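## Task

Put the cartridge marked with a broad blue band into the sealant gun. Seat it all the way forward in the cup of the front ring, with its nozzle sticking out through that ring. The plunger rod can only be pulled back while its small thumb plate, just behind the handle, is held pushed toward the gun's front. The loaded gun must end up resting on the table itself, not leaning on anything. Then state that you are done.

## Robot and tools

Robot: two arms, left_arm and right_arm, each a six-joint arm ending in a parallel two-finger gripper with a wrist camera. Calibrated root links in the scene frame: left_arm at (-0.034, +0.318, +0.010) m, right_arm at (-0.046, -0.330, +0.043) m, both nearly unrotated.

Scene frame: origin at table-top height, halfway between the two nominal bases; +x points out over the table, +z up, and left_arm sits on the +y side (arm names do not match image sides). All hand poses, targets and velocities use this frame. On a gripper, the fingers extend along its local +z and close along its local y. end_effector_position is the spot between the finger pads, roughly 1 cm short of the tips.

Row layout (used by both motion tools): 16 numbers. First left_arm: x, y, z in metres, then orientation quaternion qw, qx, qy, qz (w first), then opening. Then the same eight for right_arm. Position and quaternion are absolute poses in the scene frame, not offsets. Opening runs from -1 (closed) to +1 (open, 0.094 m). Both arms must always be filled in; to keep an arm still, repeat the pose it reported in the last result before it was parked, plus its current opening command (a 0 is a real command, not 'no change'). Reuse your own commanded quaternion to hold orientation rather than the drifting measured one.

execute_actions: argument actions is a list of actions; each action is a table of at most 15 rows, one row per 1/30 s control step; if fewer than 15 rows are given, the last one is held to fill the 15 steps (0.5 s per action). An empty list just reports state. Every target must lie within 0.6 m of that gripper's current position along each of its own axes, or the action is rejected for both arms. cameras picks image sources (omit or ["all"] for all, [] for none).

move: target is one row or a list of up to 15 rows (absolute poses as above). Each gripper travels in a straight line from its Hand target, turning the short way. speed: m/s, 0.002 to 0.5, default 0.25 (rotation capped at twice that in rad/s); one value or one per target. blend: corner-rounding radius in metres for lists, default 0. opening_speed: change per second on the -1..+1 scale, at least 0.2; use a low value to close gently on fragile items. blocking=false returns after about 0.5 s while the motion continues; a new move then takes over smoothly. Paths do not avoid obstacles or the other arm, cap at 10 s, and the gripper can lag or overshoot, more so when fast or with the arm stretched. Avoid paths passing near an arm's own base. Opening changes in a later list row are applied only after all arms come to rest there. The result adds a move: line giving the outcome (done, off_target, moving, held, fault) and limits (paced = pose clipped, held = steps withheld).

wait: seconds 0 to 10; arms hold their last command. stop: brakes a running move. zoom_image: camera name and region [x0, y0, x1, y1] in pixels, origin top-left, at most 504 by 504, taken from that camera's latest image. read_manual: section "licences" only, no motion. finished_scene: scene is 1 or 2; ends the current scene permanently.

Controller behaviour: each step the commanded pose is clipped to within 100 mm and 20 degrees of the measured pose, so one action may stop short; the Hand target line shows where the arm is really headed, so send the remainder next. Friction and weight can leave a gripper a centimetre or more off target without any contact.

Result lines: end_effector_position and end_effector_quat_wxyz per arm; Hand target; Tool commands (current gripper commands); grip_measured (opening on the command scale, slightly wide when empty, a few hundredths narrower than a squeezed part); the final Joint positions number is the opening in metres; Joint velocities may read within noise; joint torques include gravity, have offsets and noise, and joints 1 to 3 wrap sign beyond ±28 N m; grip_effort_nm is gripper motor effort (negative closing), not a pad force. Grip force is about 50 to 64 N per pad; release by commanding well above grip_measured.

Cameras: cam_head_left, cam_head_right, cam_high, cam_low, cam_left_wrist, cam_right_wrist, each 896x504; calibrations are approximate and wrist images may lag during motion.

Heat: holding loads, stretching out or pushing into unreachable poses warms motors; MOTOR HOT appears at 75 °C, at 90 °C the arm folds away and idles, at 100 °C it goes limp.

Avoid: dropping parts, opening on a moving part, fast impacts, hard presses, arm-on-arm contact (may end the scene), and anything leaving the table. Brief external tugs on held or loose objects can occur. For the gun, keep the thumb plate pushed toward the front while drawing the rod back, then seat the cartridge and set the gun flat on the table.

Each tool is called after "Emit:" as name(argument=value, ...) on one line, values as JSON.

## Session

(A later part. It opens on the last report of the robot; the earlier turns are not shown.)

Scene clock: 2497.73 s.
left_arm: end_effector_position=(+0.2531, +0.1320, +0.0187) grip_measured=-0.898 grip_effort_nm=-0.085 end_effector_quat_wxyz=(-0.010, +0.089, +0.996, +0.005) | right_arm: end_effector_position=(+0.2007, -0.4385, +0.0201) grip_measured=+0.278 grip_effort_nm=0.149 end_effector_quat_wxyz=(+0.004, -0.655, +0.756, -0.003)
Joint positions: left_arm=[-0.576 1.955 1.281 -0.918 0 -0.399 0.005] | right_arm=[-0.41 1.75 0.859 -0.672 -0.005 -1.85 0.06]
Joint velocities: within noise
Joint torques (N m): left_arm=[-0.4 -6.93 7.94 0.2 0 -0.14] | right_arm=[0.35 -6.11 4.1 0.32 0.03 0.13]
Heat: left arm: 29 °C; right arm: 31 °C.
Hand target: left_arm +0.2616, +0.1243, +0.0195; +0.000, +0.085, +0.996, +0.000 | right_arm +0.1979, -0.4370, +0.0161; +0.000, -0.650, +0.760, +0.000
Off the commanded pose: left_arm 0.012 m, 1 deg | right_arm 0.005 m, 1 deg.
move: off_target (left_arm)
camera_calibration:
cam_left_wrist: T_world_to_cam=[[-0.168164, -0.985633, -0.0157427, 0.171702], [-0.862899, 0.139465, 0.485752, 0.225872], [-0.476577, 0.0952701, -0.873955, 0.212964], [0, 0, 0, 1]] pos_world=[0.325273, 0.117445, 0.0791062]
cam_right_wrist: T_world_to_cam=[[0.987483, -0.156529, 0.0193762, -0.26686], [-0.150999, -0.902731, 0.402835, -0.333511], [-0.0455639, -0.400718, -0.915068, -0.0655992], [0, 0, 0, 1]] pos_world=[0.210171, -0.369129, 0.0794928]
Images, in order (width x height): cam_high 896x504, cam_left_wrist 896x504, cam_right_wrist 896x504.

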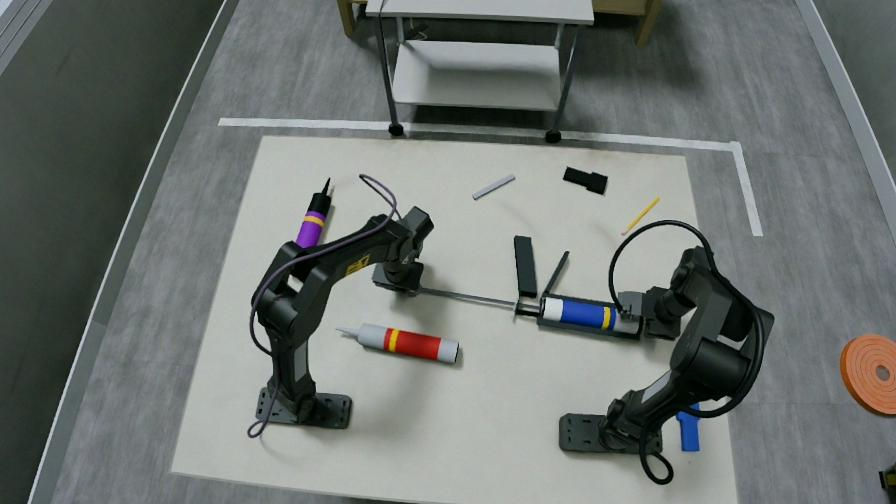

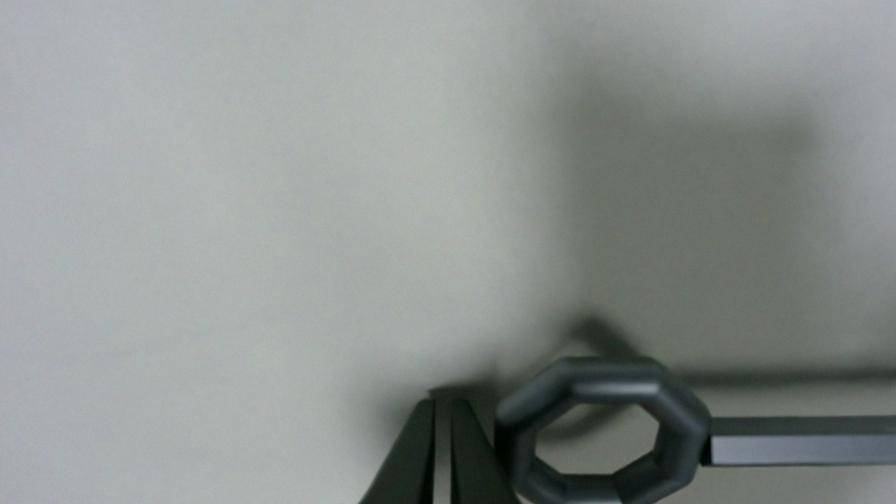

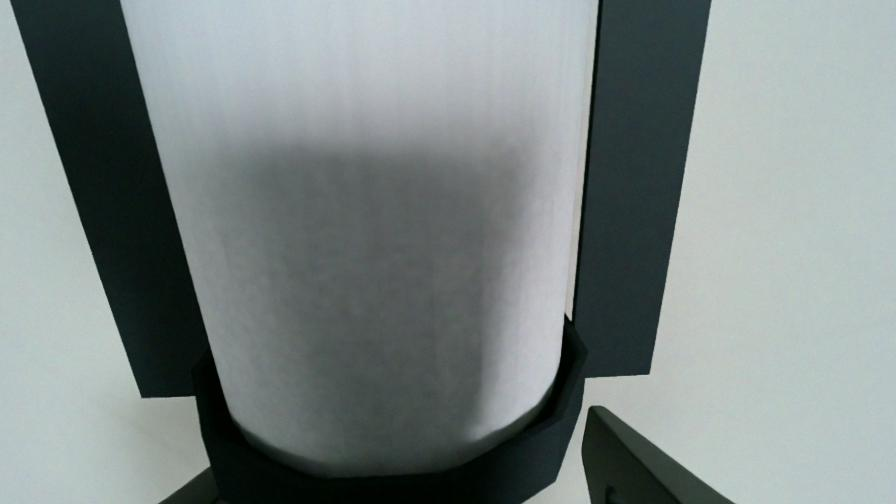

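Emit:
move(target=[0.262, 0.114, 0.020, 0, 0.0845, 0.9964, 0, -0.9, 0.198, -0.437, 0.016, 0.0, -0.6494, 0.7604, 0.0, 0.28], speed=0.03, cameras=["cam_high","cam_left_wrist","cam_right_wrist"])

Emit:
zoom_image(camera="cam_high", region=[490, 270, 590, 350])

Scene clock: 2509.03 s.
left_arm: end_effector_position=(+0.2587, +0.1284, +0.0193) grip_measured=-0.898 grip_effort_nm=-0.081 end_effector_quat_wxyz=(-0.003, +0.075, +0.997, +0.009) | right_arm: end_effector_position=(+0.2007, -0.4385, +0.0201) grip_measured=+0.278 grip_effort_nm=0.149 end_effector_quat_wxyz=(+0.004, -0.654, +0.757, -0.003)
Joint positions: left_arm=[-0.582 1.971 1.306 -0.92 -0.012 -0.433 0.005] | right_arm=[-0.41 1.75 0.859 -0.672 -0.005 -1.849 0.06]
Joint velocities: within noise
Joint torques (N m): left_arm=[-1.14 -6.94 8.23 0.15 0.03 -0.16] | right_arm=[0.34 -6.11 4.11 0.31 0.03 0.13]
Heat: left arm: 30 °C; right arm: 31 °C.
Hand target: left_arm +0.2642, +0.1181, +0.0202; +0.002, +0.075, +0.997, +0.003 | right_arm +0.1979, -0.4370, +0.0161; +0.000, -0.650, +0.760, +0.000
Off the commanded pose: left_arm 0.015 m, 1 deg | right_arm 0.005 m, 1 deg.
move: off_target (left_arm)
camera_calibration:
cam_left_wrist: T_world_to_cam=[[-0.14084, -0.989736, -0.0242169, 0.162741], [-0.872902, 0.112599, 0.474725, 0.237172], [-0.467126, 0.0879992, -0.879801, 0.215037], [0, 0, 0, 1]] pos_world=[0.330397, 0.115443, 0.0805392]
cam_right_wrist: T_world_to_cam=[[0.987242, -0.158044, 0.019372, -0.267476], [-0.152383, -0.902504, 0.402822, -0.333133], [-0.0461803, -0.400635, -0.915073, -0.0654388], [0, 0, 0, 1]] pos_world=[0.210278, -0.369144, 0.0794938]
Images, in order (width x height): cam_high 896x504, cam_left_wrist 896x504, cam_right_wrist 896x504.

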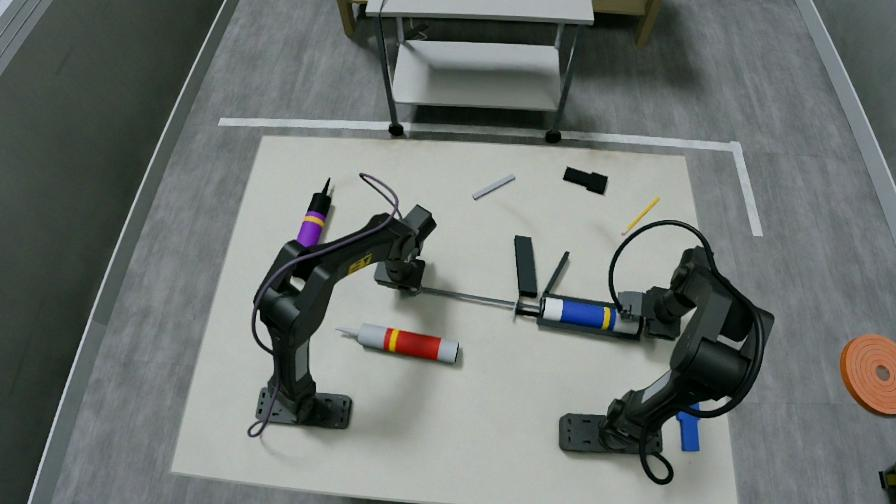

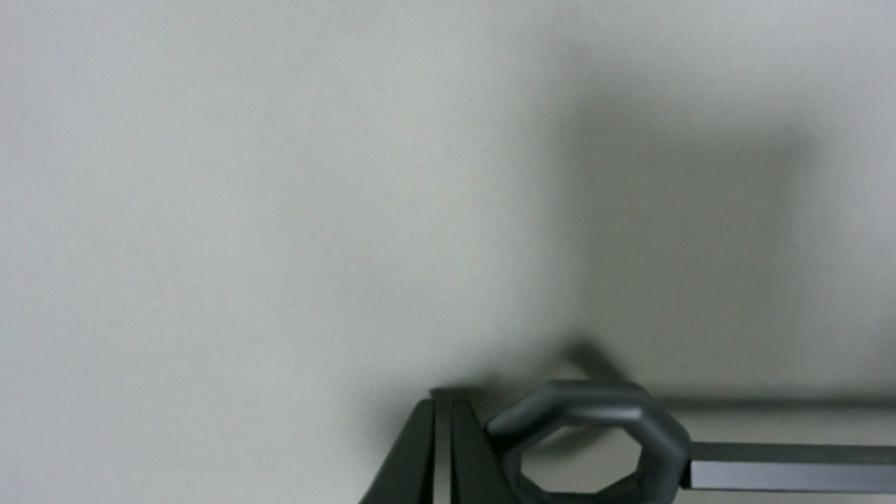

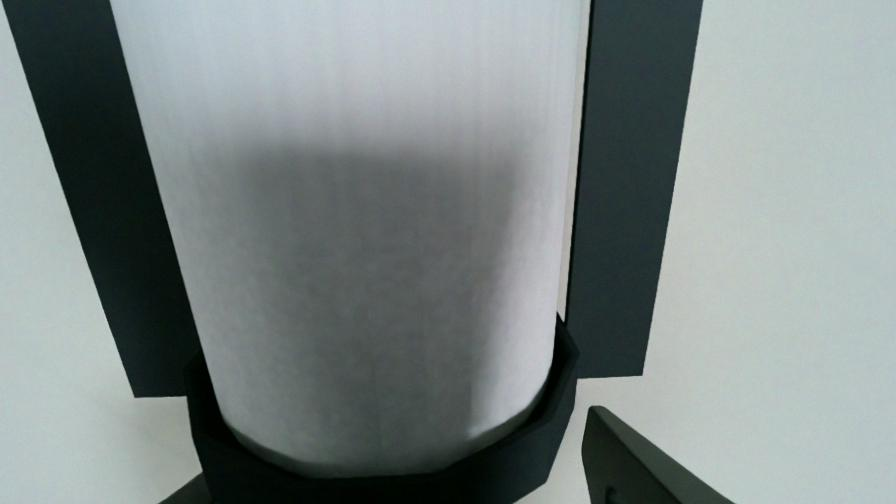

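Scaled by 5.040 from the camera's 896x504 image, which has a finer 1280x720 frame.

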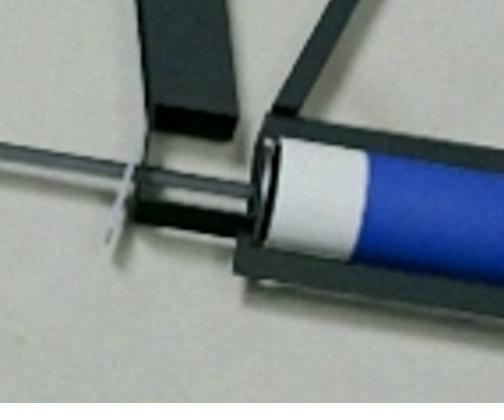

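Emit:
move(target=[[0.257, 0.140, 0.020, 0, 0.0845, 0.9964, 0, -0.9, 0.198, -0.437, 0.016, 0.0, -0.6494, 0.7604, 0.0, 0.28],[0.252, 0.135, 0.020, 0, 0.0845, 0.9964, 0, -0.9, 0.198, -0.437, 0.016, 0.0, -0.6494, 0.7604, 0.0, 0.28],[0.254, 0.112, 0.020, 0, 0.0845, 0.9964, 0, -0.9, 0.198, -0.437, 0.016, 0.0, -0.6494, 0.7604, 0.0, 0.28]], speed=0.03, cameras=["cam_high","cam_left_wrist","cam_right_wrist"])

Emit:
zoom_image(camera="cam_high", region=[490, 270, 590, 350])

Scene clock: 2526.87 s.
left_arm: end_effector_position=(+0.2495, +0.1263, +0.0164) grip_measured=-0.898 grip_effort_nm=-0.071 end_effector_quat_wxyz=(-0.003, +0.084, +0.996, +0.014) | right_arm: end_effector_position=(+0.2007, -0.4385, +0.0201) grip_measured=+0.278 grip_effort_nm=0.149 end_effector_quat_wxyz=(+0.004, -0.653, +0.757, -0.003)
Joint positions: left_arm=[-0.606 1.958 1.275 -0.908 -0.021 -0.441 0.005] | right_arm=[-0.41 1.75 0.859 -0.672 -0.005 -1.847 0.06]
Joint velocities: within noise
Joint torques (N m): left_arm=[-1.2 -7.02 8.43 0.09 0.2 -0.11] | right_arm=[0.34 -6.11 4.1 0.32 0.03 0.13]
Heat: left arm: 31 °C; right arm: 31 °C.
Hand target: left_arm +0.2545, +0.1123, +0.0203; +0.002, +0.085, +0.996, +0.000 | right_arm +0.1979, -0.4370, +0.0161; +0.000, -0.649, +0.761, +0.000
Off the commanded pose: left_arm 0.015 m, 2 deg | right_arm 0.005 m, 1 deg.
move: off_target (left_arm)
camera_calibration:
cam_left_wrist: T_world_to_cam=[[-0.157667, -0.986864, -0.0352252, 0.163339], [-0.87103, 0.122177, 0.475794, 0.229139], [-0.46524, 0.105699, -0.878851, 0.205676], [0, 0, 0, 1]] pos_world=[0.321029, 0.111458, 0.0774891]
cam_right_wrist: T_world_to_cam=[[0.986998, -0.159559, 0.0193678, -0.268091], [-0.153766, -0.902275, 0.402809, -0.332755], [-0.0467966, -0.40055, -0.915079, -0.065278], [0, 0, 0, 1]] pos_world=[0.210384, -0.36916, 0.0794947]
Images, in order (width x height): cam_high 896x504, cam_left_wrist 896x504, cam_right_wrist 896x504.

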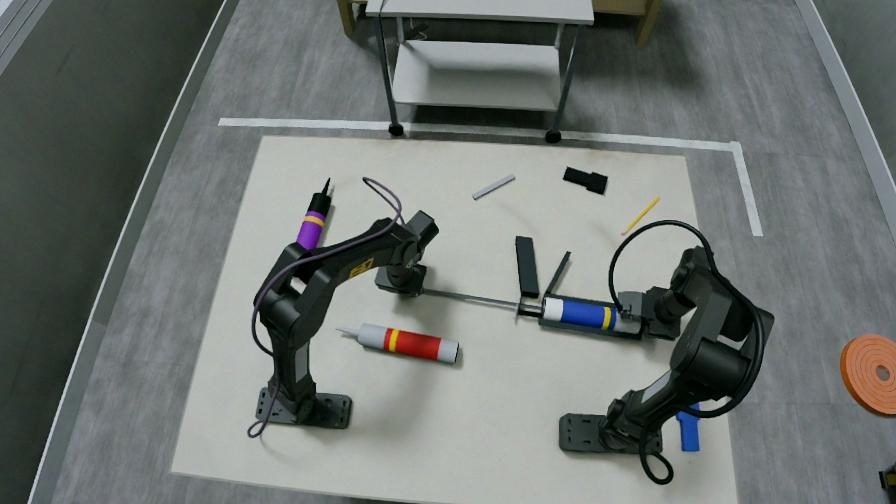

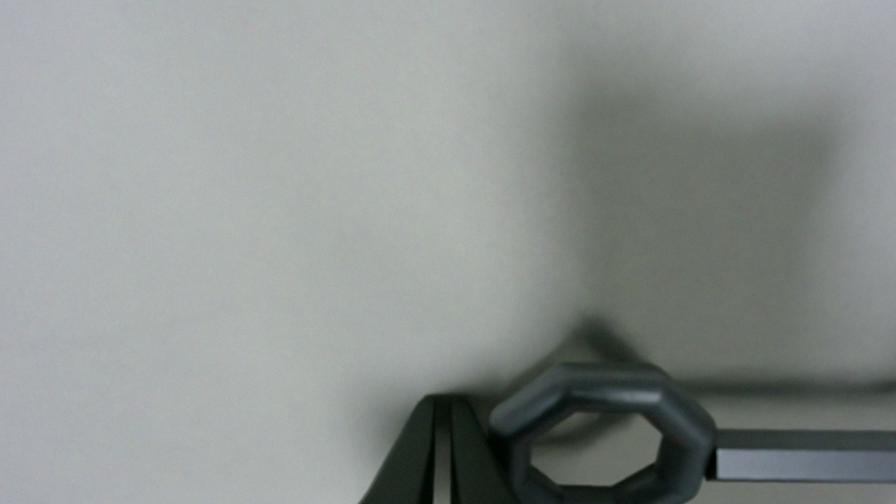

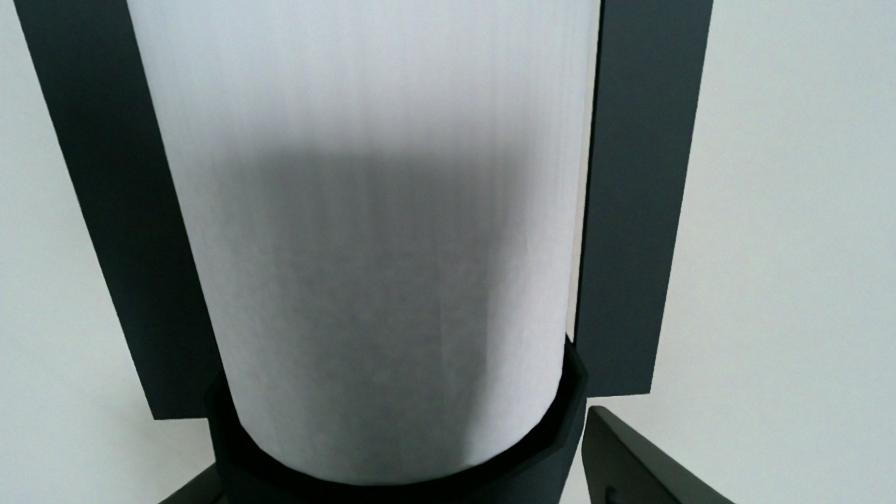

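Scaled by 5.040 from the camera's 896x504 image, which has a finer 1280x720 frame.

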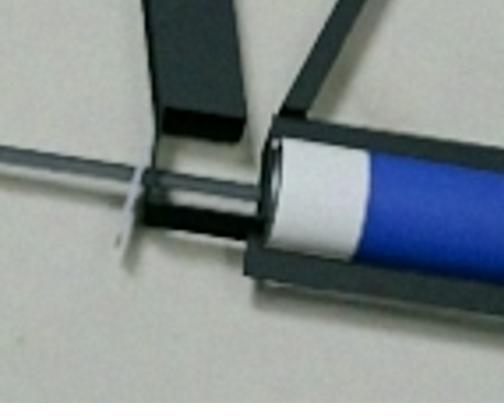

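Emit:
move(target=[0.253, 0.102, 0.020, 0, 0.0845, 0.9964, 0, -0.9, 0.198, -0.434, 0.016, 0.0, -0.6494, 0.7604, 0.0, 0.28], speed=0.02, cameras=["cam_high","cam_left_wrist","cam_right_wrist"])

Emit:
zoom_image(camera="cam_high", region=[490, 270, 590, 350])

Scene clock: 2538.57 s.
left_arm: end_effector_position=(+0.2472, +0.1209, +0.0167) grip_measured=-0.899 grip_effort_nm=-0.076 end_effector_quat_wxyz=(-0.008, +0.080, +0.997, +0.019) | right_arm: end_effector_position=(+0.1991, -0.4395, +0.0191) grip_measured=+0.278 grip_effort_nm=0.144 end_effector_quat_wxyz=(+0.002, -0.649, +0.761, -0.003)
Joint positions: left_arm=[-0.625 1.974 1.298 -0.929 -0.024 -0.467 0.005] | right_arm=[-0.413 1.75 0.854 -0.669 0 -1.839 0.06]
Joint velocities: within noise
Joint torques (N m): left_arm=[-1.68 -7.04 8.57 0.15 0.23 -0.11] | right_arm=[0.9 -6.39 4.08 0.29 -0.01 0.14]
Heat: left arm: 31 °C; right arm: 31 °C.
Hand target: left_arm +0.2526, +0.1028, +0.0199; -0.001, +0.084, +0.996, +0.000 | right_arm +0.1972, -0.4356, +0.0162; +0.000, -0.647, +0.762, +0.000
Off the commanded pose: left_arm 0.020 m, 2 deg | right_arm 0.006 m, 0 deg.
move: off_target (left_arm)
camera_calibration:
cam_left_wrist: T_world_to_cam=[[-0.150534, -0.987603, -0.0444932, 0.156122], [-0.867788, 0.110444, 0.484507, 0.228089], [-0.473586, 0.111546, -0.873655, 0.206691], [0, 0, 0, 1]] pos_world=[0.319321, 0.10594, 0.0770121]
cam_right_wrist: T_world_to_cam=[[0.985282, -0.170117, 0.0167007, -0.270847], [-0.162137, -0.899157, 0.406484, -0.330621], [-0.0541332, -0.403209, -0.913505, -0.0663637], [0, 0, 0, 1]] pos_world=[0.209663, -0.370115, 0.0782919]
Images, in order (width x height): cam_high 896x504, cam_left_wrist 896x504, cam_right_wrist 896x504.

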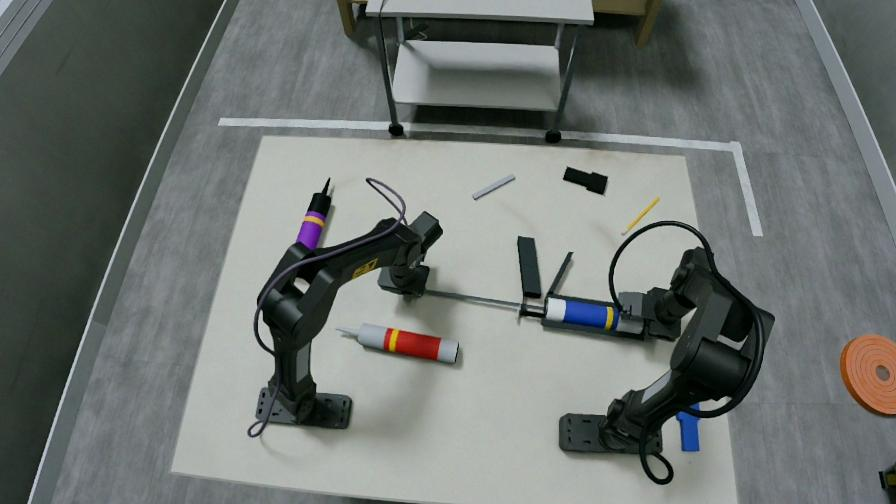

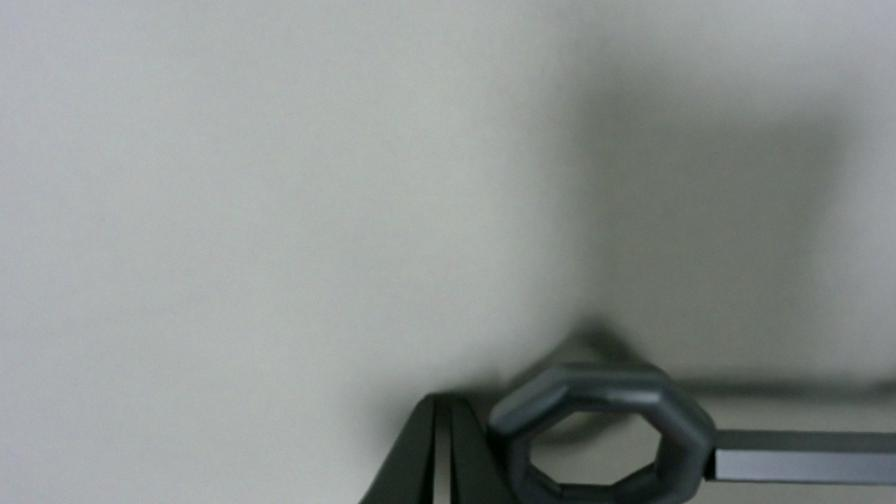

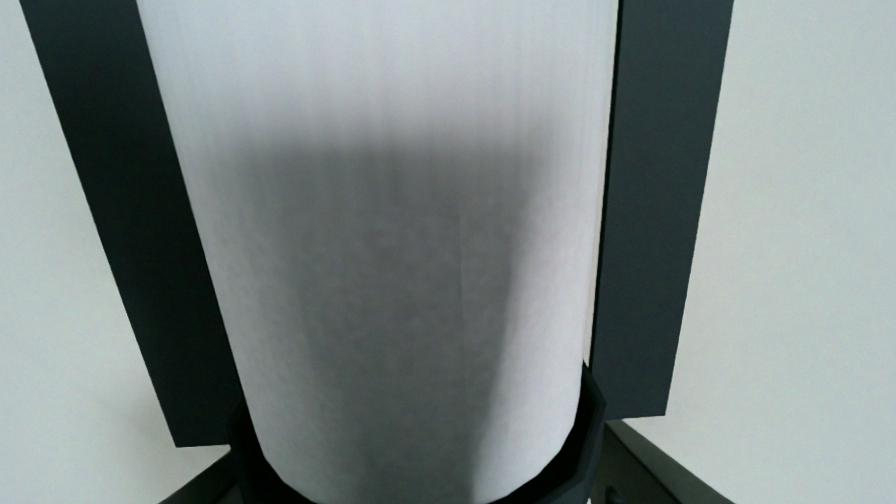

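Scaled by 5.040 from the camera's 896x504 image, which has a finer 1280x720 frame.

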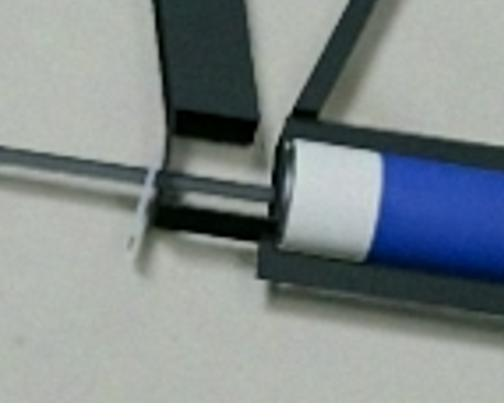

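Emit:
move(target=[0.253, 0.092, 0.022, 0, 0.0845, 0.9964, 0, -0.9, 0.199, -0.426, 0.016, 0.0, -0.6494, 0.7604, 0.0, 0.28], speed=0.02, cameras=["cam_high","cam_left_wrist","cam_right_wrist","cam_low"])

Emit:
zoom_image(camera="cam_high", region=[490, 270, 590, 350])

Emit:
zoom_image(camera="cam_low", region=[50, 250, 170, 340])

Scene clock: 2555.33 s.
left_arm: end_effector_position=(+0.2468, +0.1201, +0.0181) grip_measured=-0.899 grip_effort_nm=-0.042 end_effector_quat_wxyz=(-0.010, +0.078, +0.996, +0.035) | right_arm: end_effector_position=(+0.1986, -0.4387, +0.0187) grip_measured=+0.278 grip_effort_nm=0.139 end_effector_quat_wxyz=(-0.016, -0.653, +0.757, -0.011)
Joint positions: left_arm=[-0.64 1.991 1.327 -0.963 -0.049 -0.487 0.005] | right_arm=[-0.386 1.75 0.851 -0.667 0.038 -1.823 0.06]
Joint velocities: within noise
Joint torques (N m): left_arm=[-2.25 -7.34 9.02 0.26 0.4 -0.09] | right_arm=[1.52 -6.9 3.64 0.27 -0.33 0.26]
Heat: left arm: 30 °C; right arm: 31 °C.
Hand target: left_arm +0.2522, +0.0928, +0.0228; +0.000, +0.086, +0.996, +0.000 | right_arm +0.1985, -0.4267, +0.0161; -0.001, -0.649, +0.760, +0.000
Off the commanded pose: left_arm 0.029 m, 4 deg | right_arm 0.013 m, 2 deg.
move: off_target (left_arm, right_arm)
camera_calibration:
cam_left_wrist: T_world_to_cam=[[-0.147206, -0.986137, -0.076583, 0.154898], [-0.867338, 0.0914782, 0.489242, 0.229217], [-0.475453, 0.138443, -0.868779, 0.204989], [0, 0, 0, 1]] pos_world=[0.319073, 0.103403, 0.0778104]
cam_right_wrist: T_world_to_cam=[[0.987204, -0.159345, 0.00617111, -0.265666], [-0.145784, -0.886151, 0.439868, -0.327919], [-0.0646224, -0.435139, -0.898041, -0.0787128], [0, 0, 0, 1]] pos_world=[0.209375, -0.36717, 0.0751933]
Images, in order (width x height): cam_high 896x504, cam_low 896x504, cam_left_wrist 896x504, cam_right_wrist 896x504.

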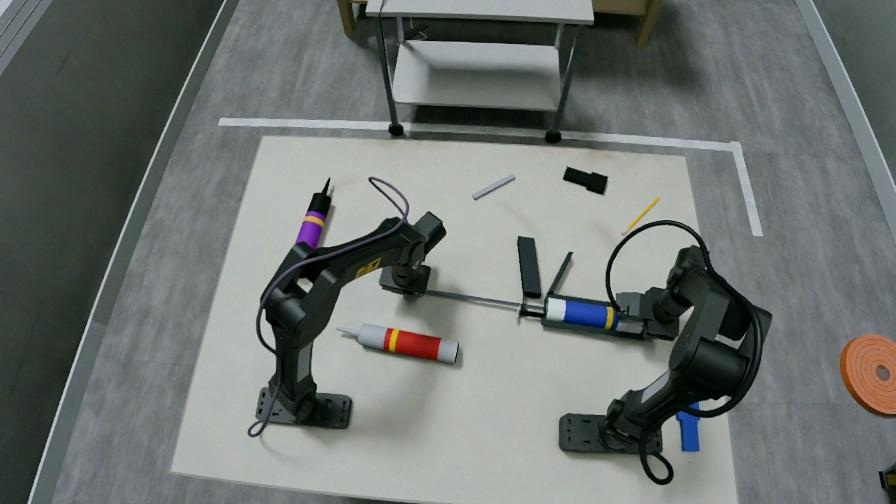

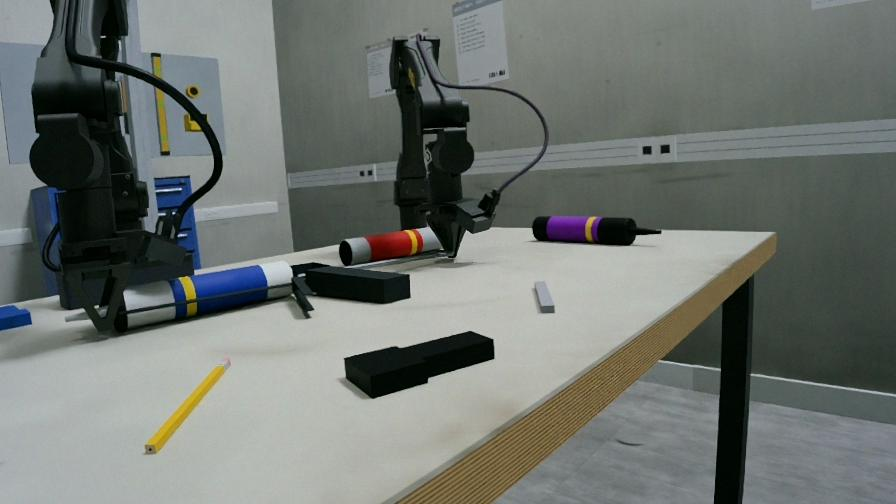

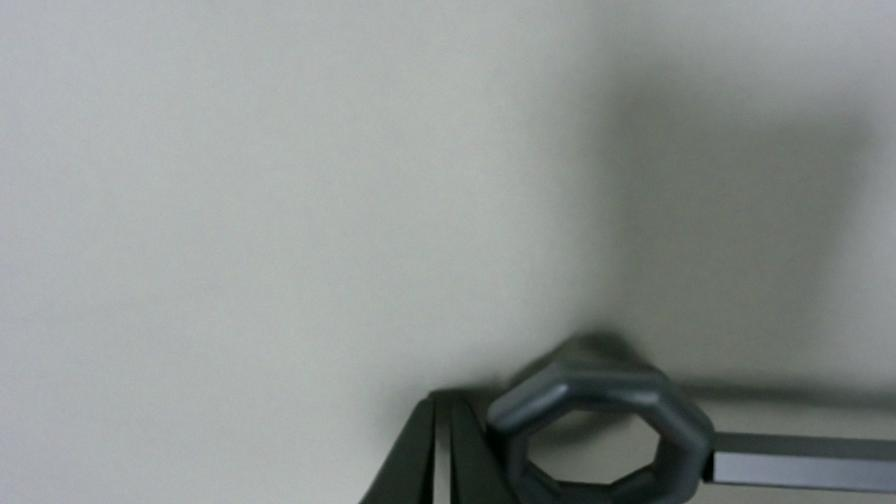

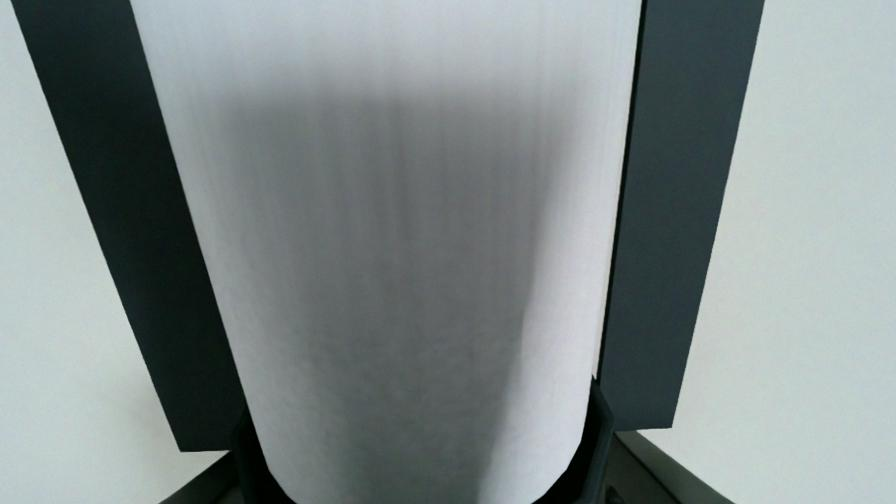

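Scaled by 5.040 from the camera's 896x504 image, which has a finer 1280x720 frame.

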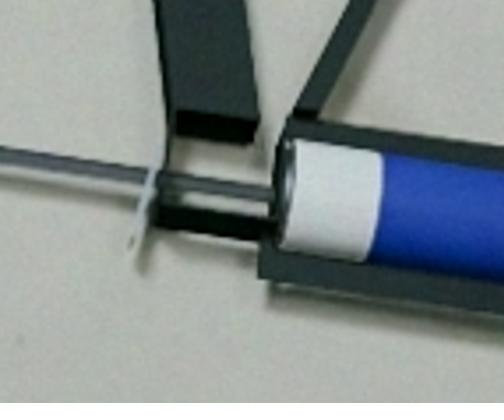

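Scaled by 4.200 from the camera's 896x504 image, which has a finer 1280x720 frame.

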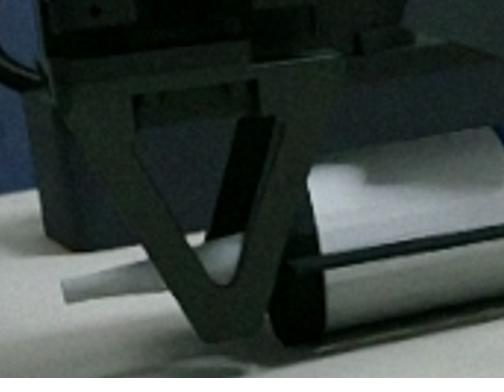

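Emit:
move(target=[0.250, 0.080, 0.024, 0, 0.0845, 0.9964, 0, -0.9, 0.199, -0.420, 0.014, 0.0, -0.6494, 0.7604, 0.0, 0.28], speed=0.02, cameras=["cam_high","cam_left_wrist","cam_right_wrist","cam_low"])

Emit:
zoom_image(camera="cam_high", region=[490, 270, 590, 350])

Emit:
zoom_image(camera="cam_low", region=[50, 250, 170, 340])

Scene clock: 2573.83 s.
left_arm: end_effector_position=(+0.2460, +0.1193, +0.0211) grip_measured=-0.899 grip_effort_nm=-0.027 end_effector_quat_wxyz=(-0.009, +0.073, +0.996, +0.053) | right_arm: end_effector_position=(+0.1982, -0.4386, +0.0183) grip_measured=+0.278 grip_effort_nm=0.134 end_effector_quat_wxyz=(-0.026, -0.654, +0.756, -0.016)
Joint positions: left_arm=[-0.658 2.001 1.353 -0.997 -0.078 -0.517 0.005] | right_arm=[-0.37 1.75 0.848 -0.664 0.061 -1.81 0.06]
Joint velocities: within noise
Joint torques (N m): left_arm=[-3.18 -7.35 9.31 0.36 0.7 -0.06] | right_arm=[1.98 -7.01 3.03 0.32 -0.54 0.34]
Heat: left arm: 30 °C; right arm: 31 °C.
Hand target: left_arm +0.2487, +0.0820, +0.0258; -0.001, +0.086, +0.996, +0.000 | right_arm +0.1983, -0.4207, +0.0145; -0.001, -0.650, +0.760, +0.001
Off the commanded pose: left_arm 0.040 m, 6 deg | right_arm 0.019 m, 4 deg.
move: off_target (left_arm, right_arm)
camera_calibration:
cam_left_wrist: T_world_to_cam=[[-0.136551, -0.98433, -0.111571, 0.152117], [-0.870947, 0.0656247, 0.486976, 0.231129], [-0.472023, 0.16367, -0.86626, 0.203407], [0, 0, 0, 1]] pos_world=[0.318086, 0.101273, 0.080621]
cam_right_wrist: T_world_to_cam=[[0.987704, -0.156331, 0.00147511, -0.26401], [-0.139484, -0.876924, 0.459944, -0.325233], [-0.0706098, -0.454494, -0.887947, -0.0865266], [0, 0, 0, 1]] pos_world=[0.209289, -0.365803, 0.0731474]
Images, in order (width x height): cam_high 896x504, cam_low 896x504, cam_left_wrist 896x504, cam_right_wrist 896x504.

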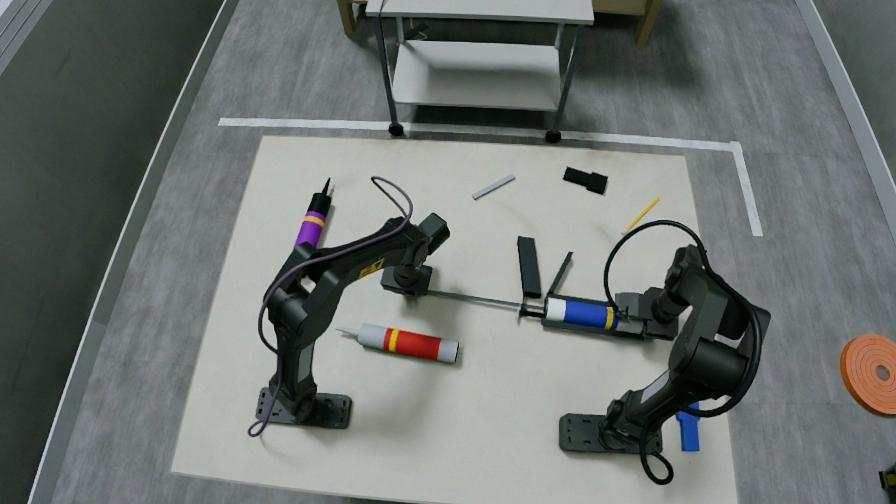

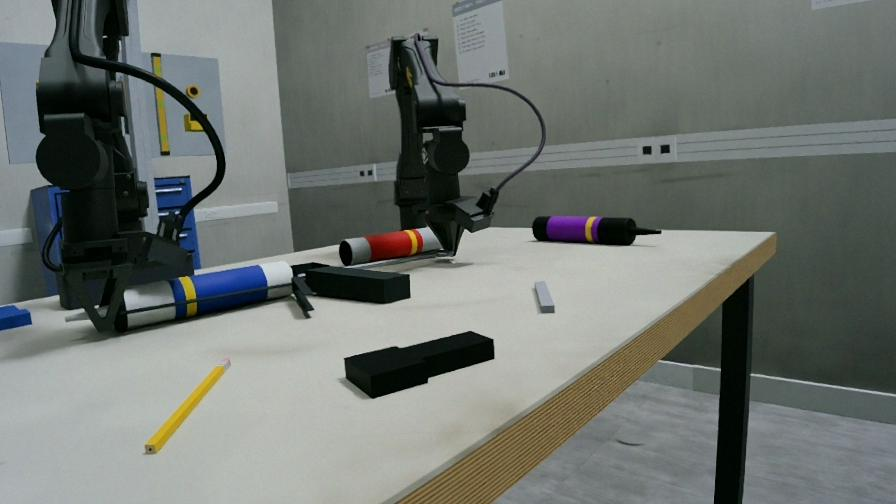

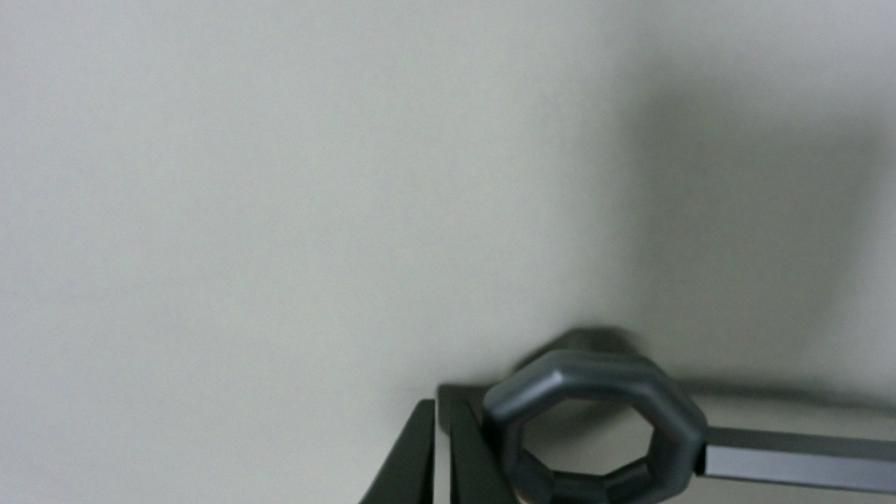

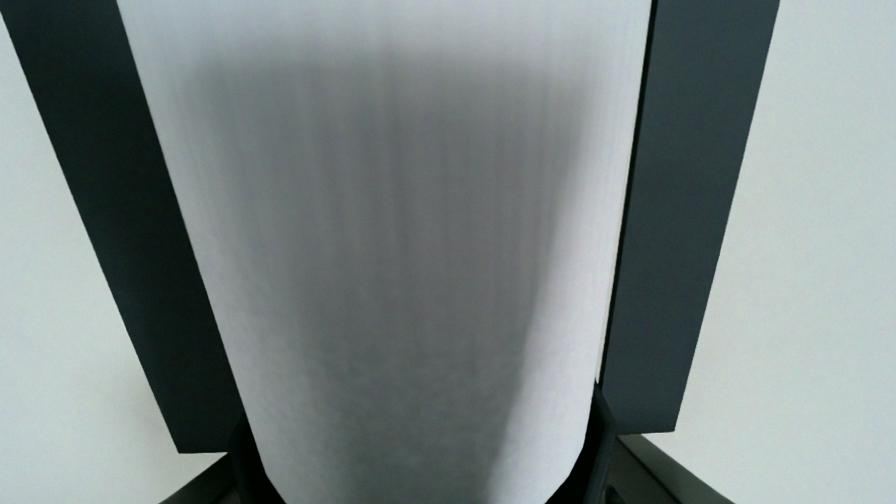

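Scaled by 5.040 from the camera's 896x504 image, which has a finer 1280x720 frame.

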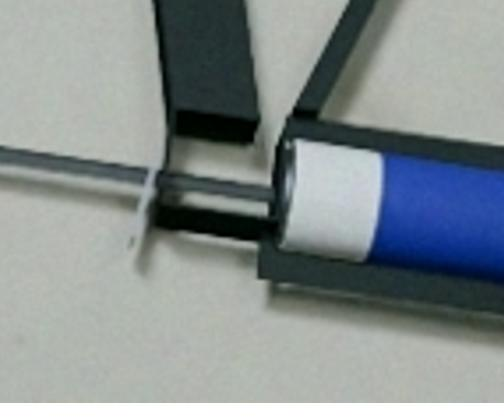

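Scaled by 4.200 from the camera's 896x504 image, which has a finer 1280x720 frame.

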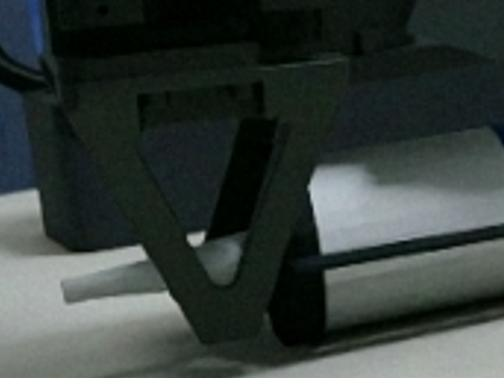

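Emit:
move(target=[[0.254, 0.125, 0.022, 0, 0.0845, 0.9964, 0, -0.9, 0.198, -0.434, 0.016, 0.0, -0.6494, 0.7604, 0.0, 0.28],[0.262, 0.19, 0.05, 0, 0.0845, 0.9964, 0, -0.9, 0.199, -0.434, 0.016, 0.0, -0.6494, 0.7604, 0.0, 0.28],[0.262, 0.25, 0.15, 0, 0.0845, 0.9964, 0, -0.9, 0.199, -0.424, 0.016, 0.0, -0.6494, 0.7604, 0.0, 0.28]], speed=[0.03,0.1,0.15], cameras=["cam_high","cam_head_left","cam_right_wrist","cam_low"])

Emit:
zoom_image(camera="cam_high", region=[490, 270, 590, 350])

Emit:
zoom_image(camera="cam_low", region=[50, 250, 170, 340])

Scene clock: 2615.77 s.
left_arm: end_effector_position=(+0.2594, +0.2482, +0.1309) grip_measured=-0.899 grip_effort_nm=-0.027 end_effector_quat_wxyz=(-0.023, +0.081, +0.996, +0.005) | right_arm: end_effector_position=(+0.1992, -0.4371, +0.0181) grip_measured=+0.278 grip_effort_nm=0.139 end_effector_quat_wxyz=(-0.016, -0.651, +0.758, -0.012)
Joint positions: left_arm=[-0.237 1.73 1.45 -1.339 -0.003 -0.077 0.005] | right_arm=[-0.378 1.75 0.848 -0.663 0.039 -1.81 0.06]
Joint velocities: within noise
Joint torques (N m): left_arm=[0.2 -9.55 8.32 -0.16 0.1 0.16] | right_arm=[1.55 -7.08 3.64 0.24 -0.36 0.21]
Heat: left arm: 30 °C; right arm: 31 °C.
Hand target: left_arm +0.2611, +0.2469, +0.1496; -0.001, +0.087, +0.996, -0.003 | right_arm +0.1989, -0.4242, +0.0161; +0.000, -0.650, +0.760, +0.000
Off the commanded pose: left_arm 0.019 m, 3 deg | right_arm 0.013 m, 2 deg.
move: off_target (left_arm, right_arm)
camera_calibration:
cam_right_wrist: T_world_to_cam=[[0.986451, -0.163871, 0.00778864, -0.267887], [-0.150427, -0.884533, 0.441558, -0.32449], [-0.0654692, -0.436747, -0.897199, -0.0790363], [0, 0, 0, 1]] pos_world=[0.210271, -0.36544, 0.0744564]
Images, in order (width x height): cam_head_left 896x504, cam_high 896x504, cam_low 896x504, cam_right_wrist 896x504.

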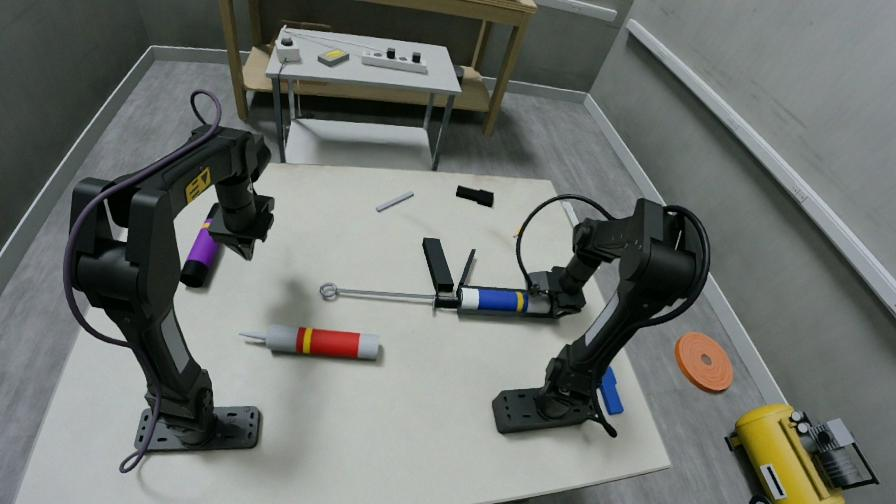

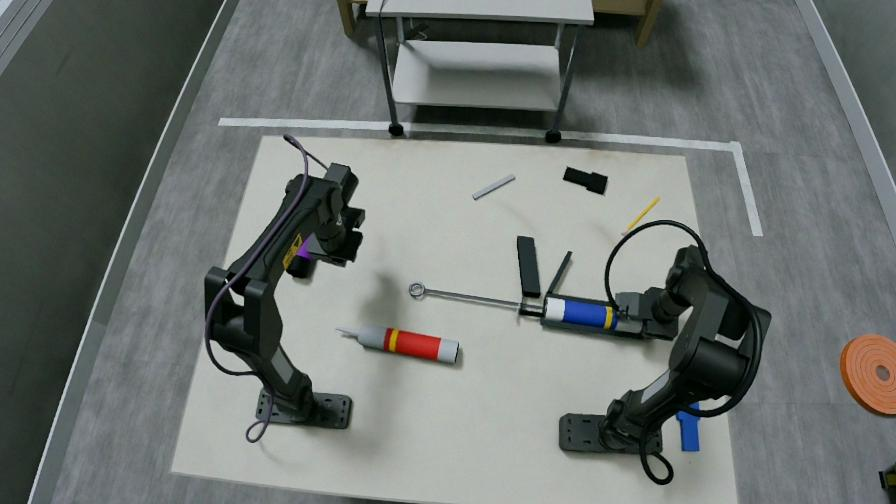

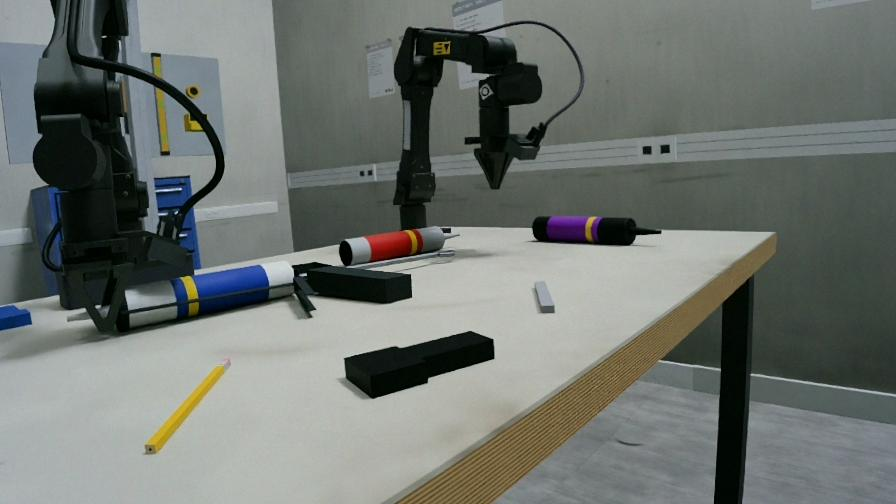

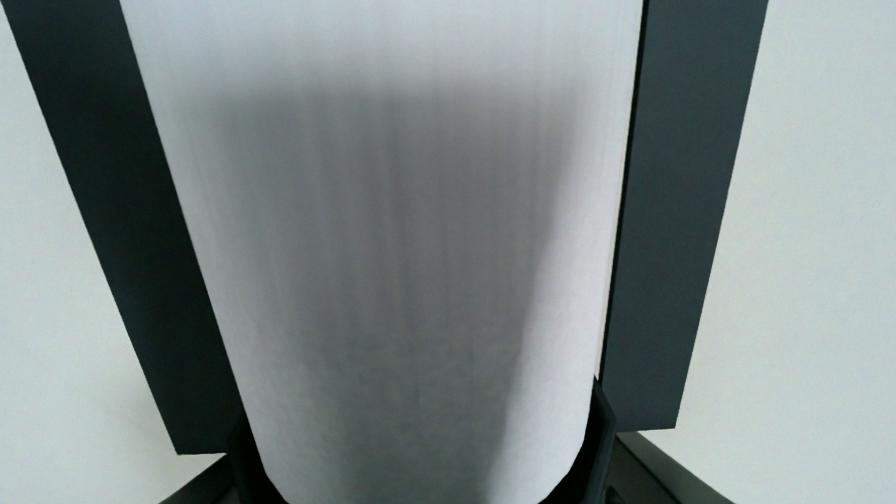

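Scaled by 5.040 from the camera's 896x504 image, which has a finer 1280x720 frame.

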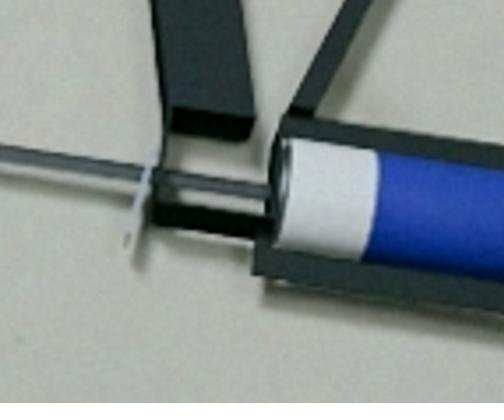

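Scaled by 4.200 from the camera's 896x504 image, which has a finer 1280x720 frame.

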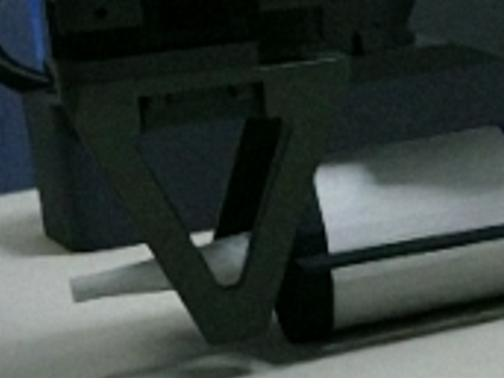

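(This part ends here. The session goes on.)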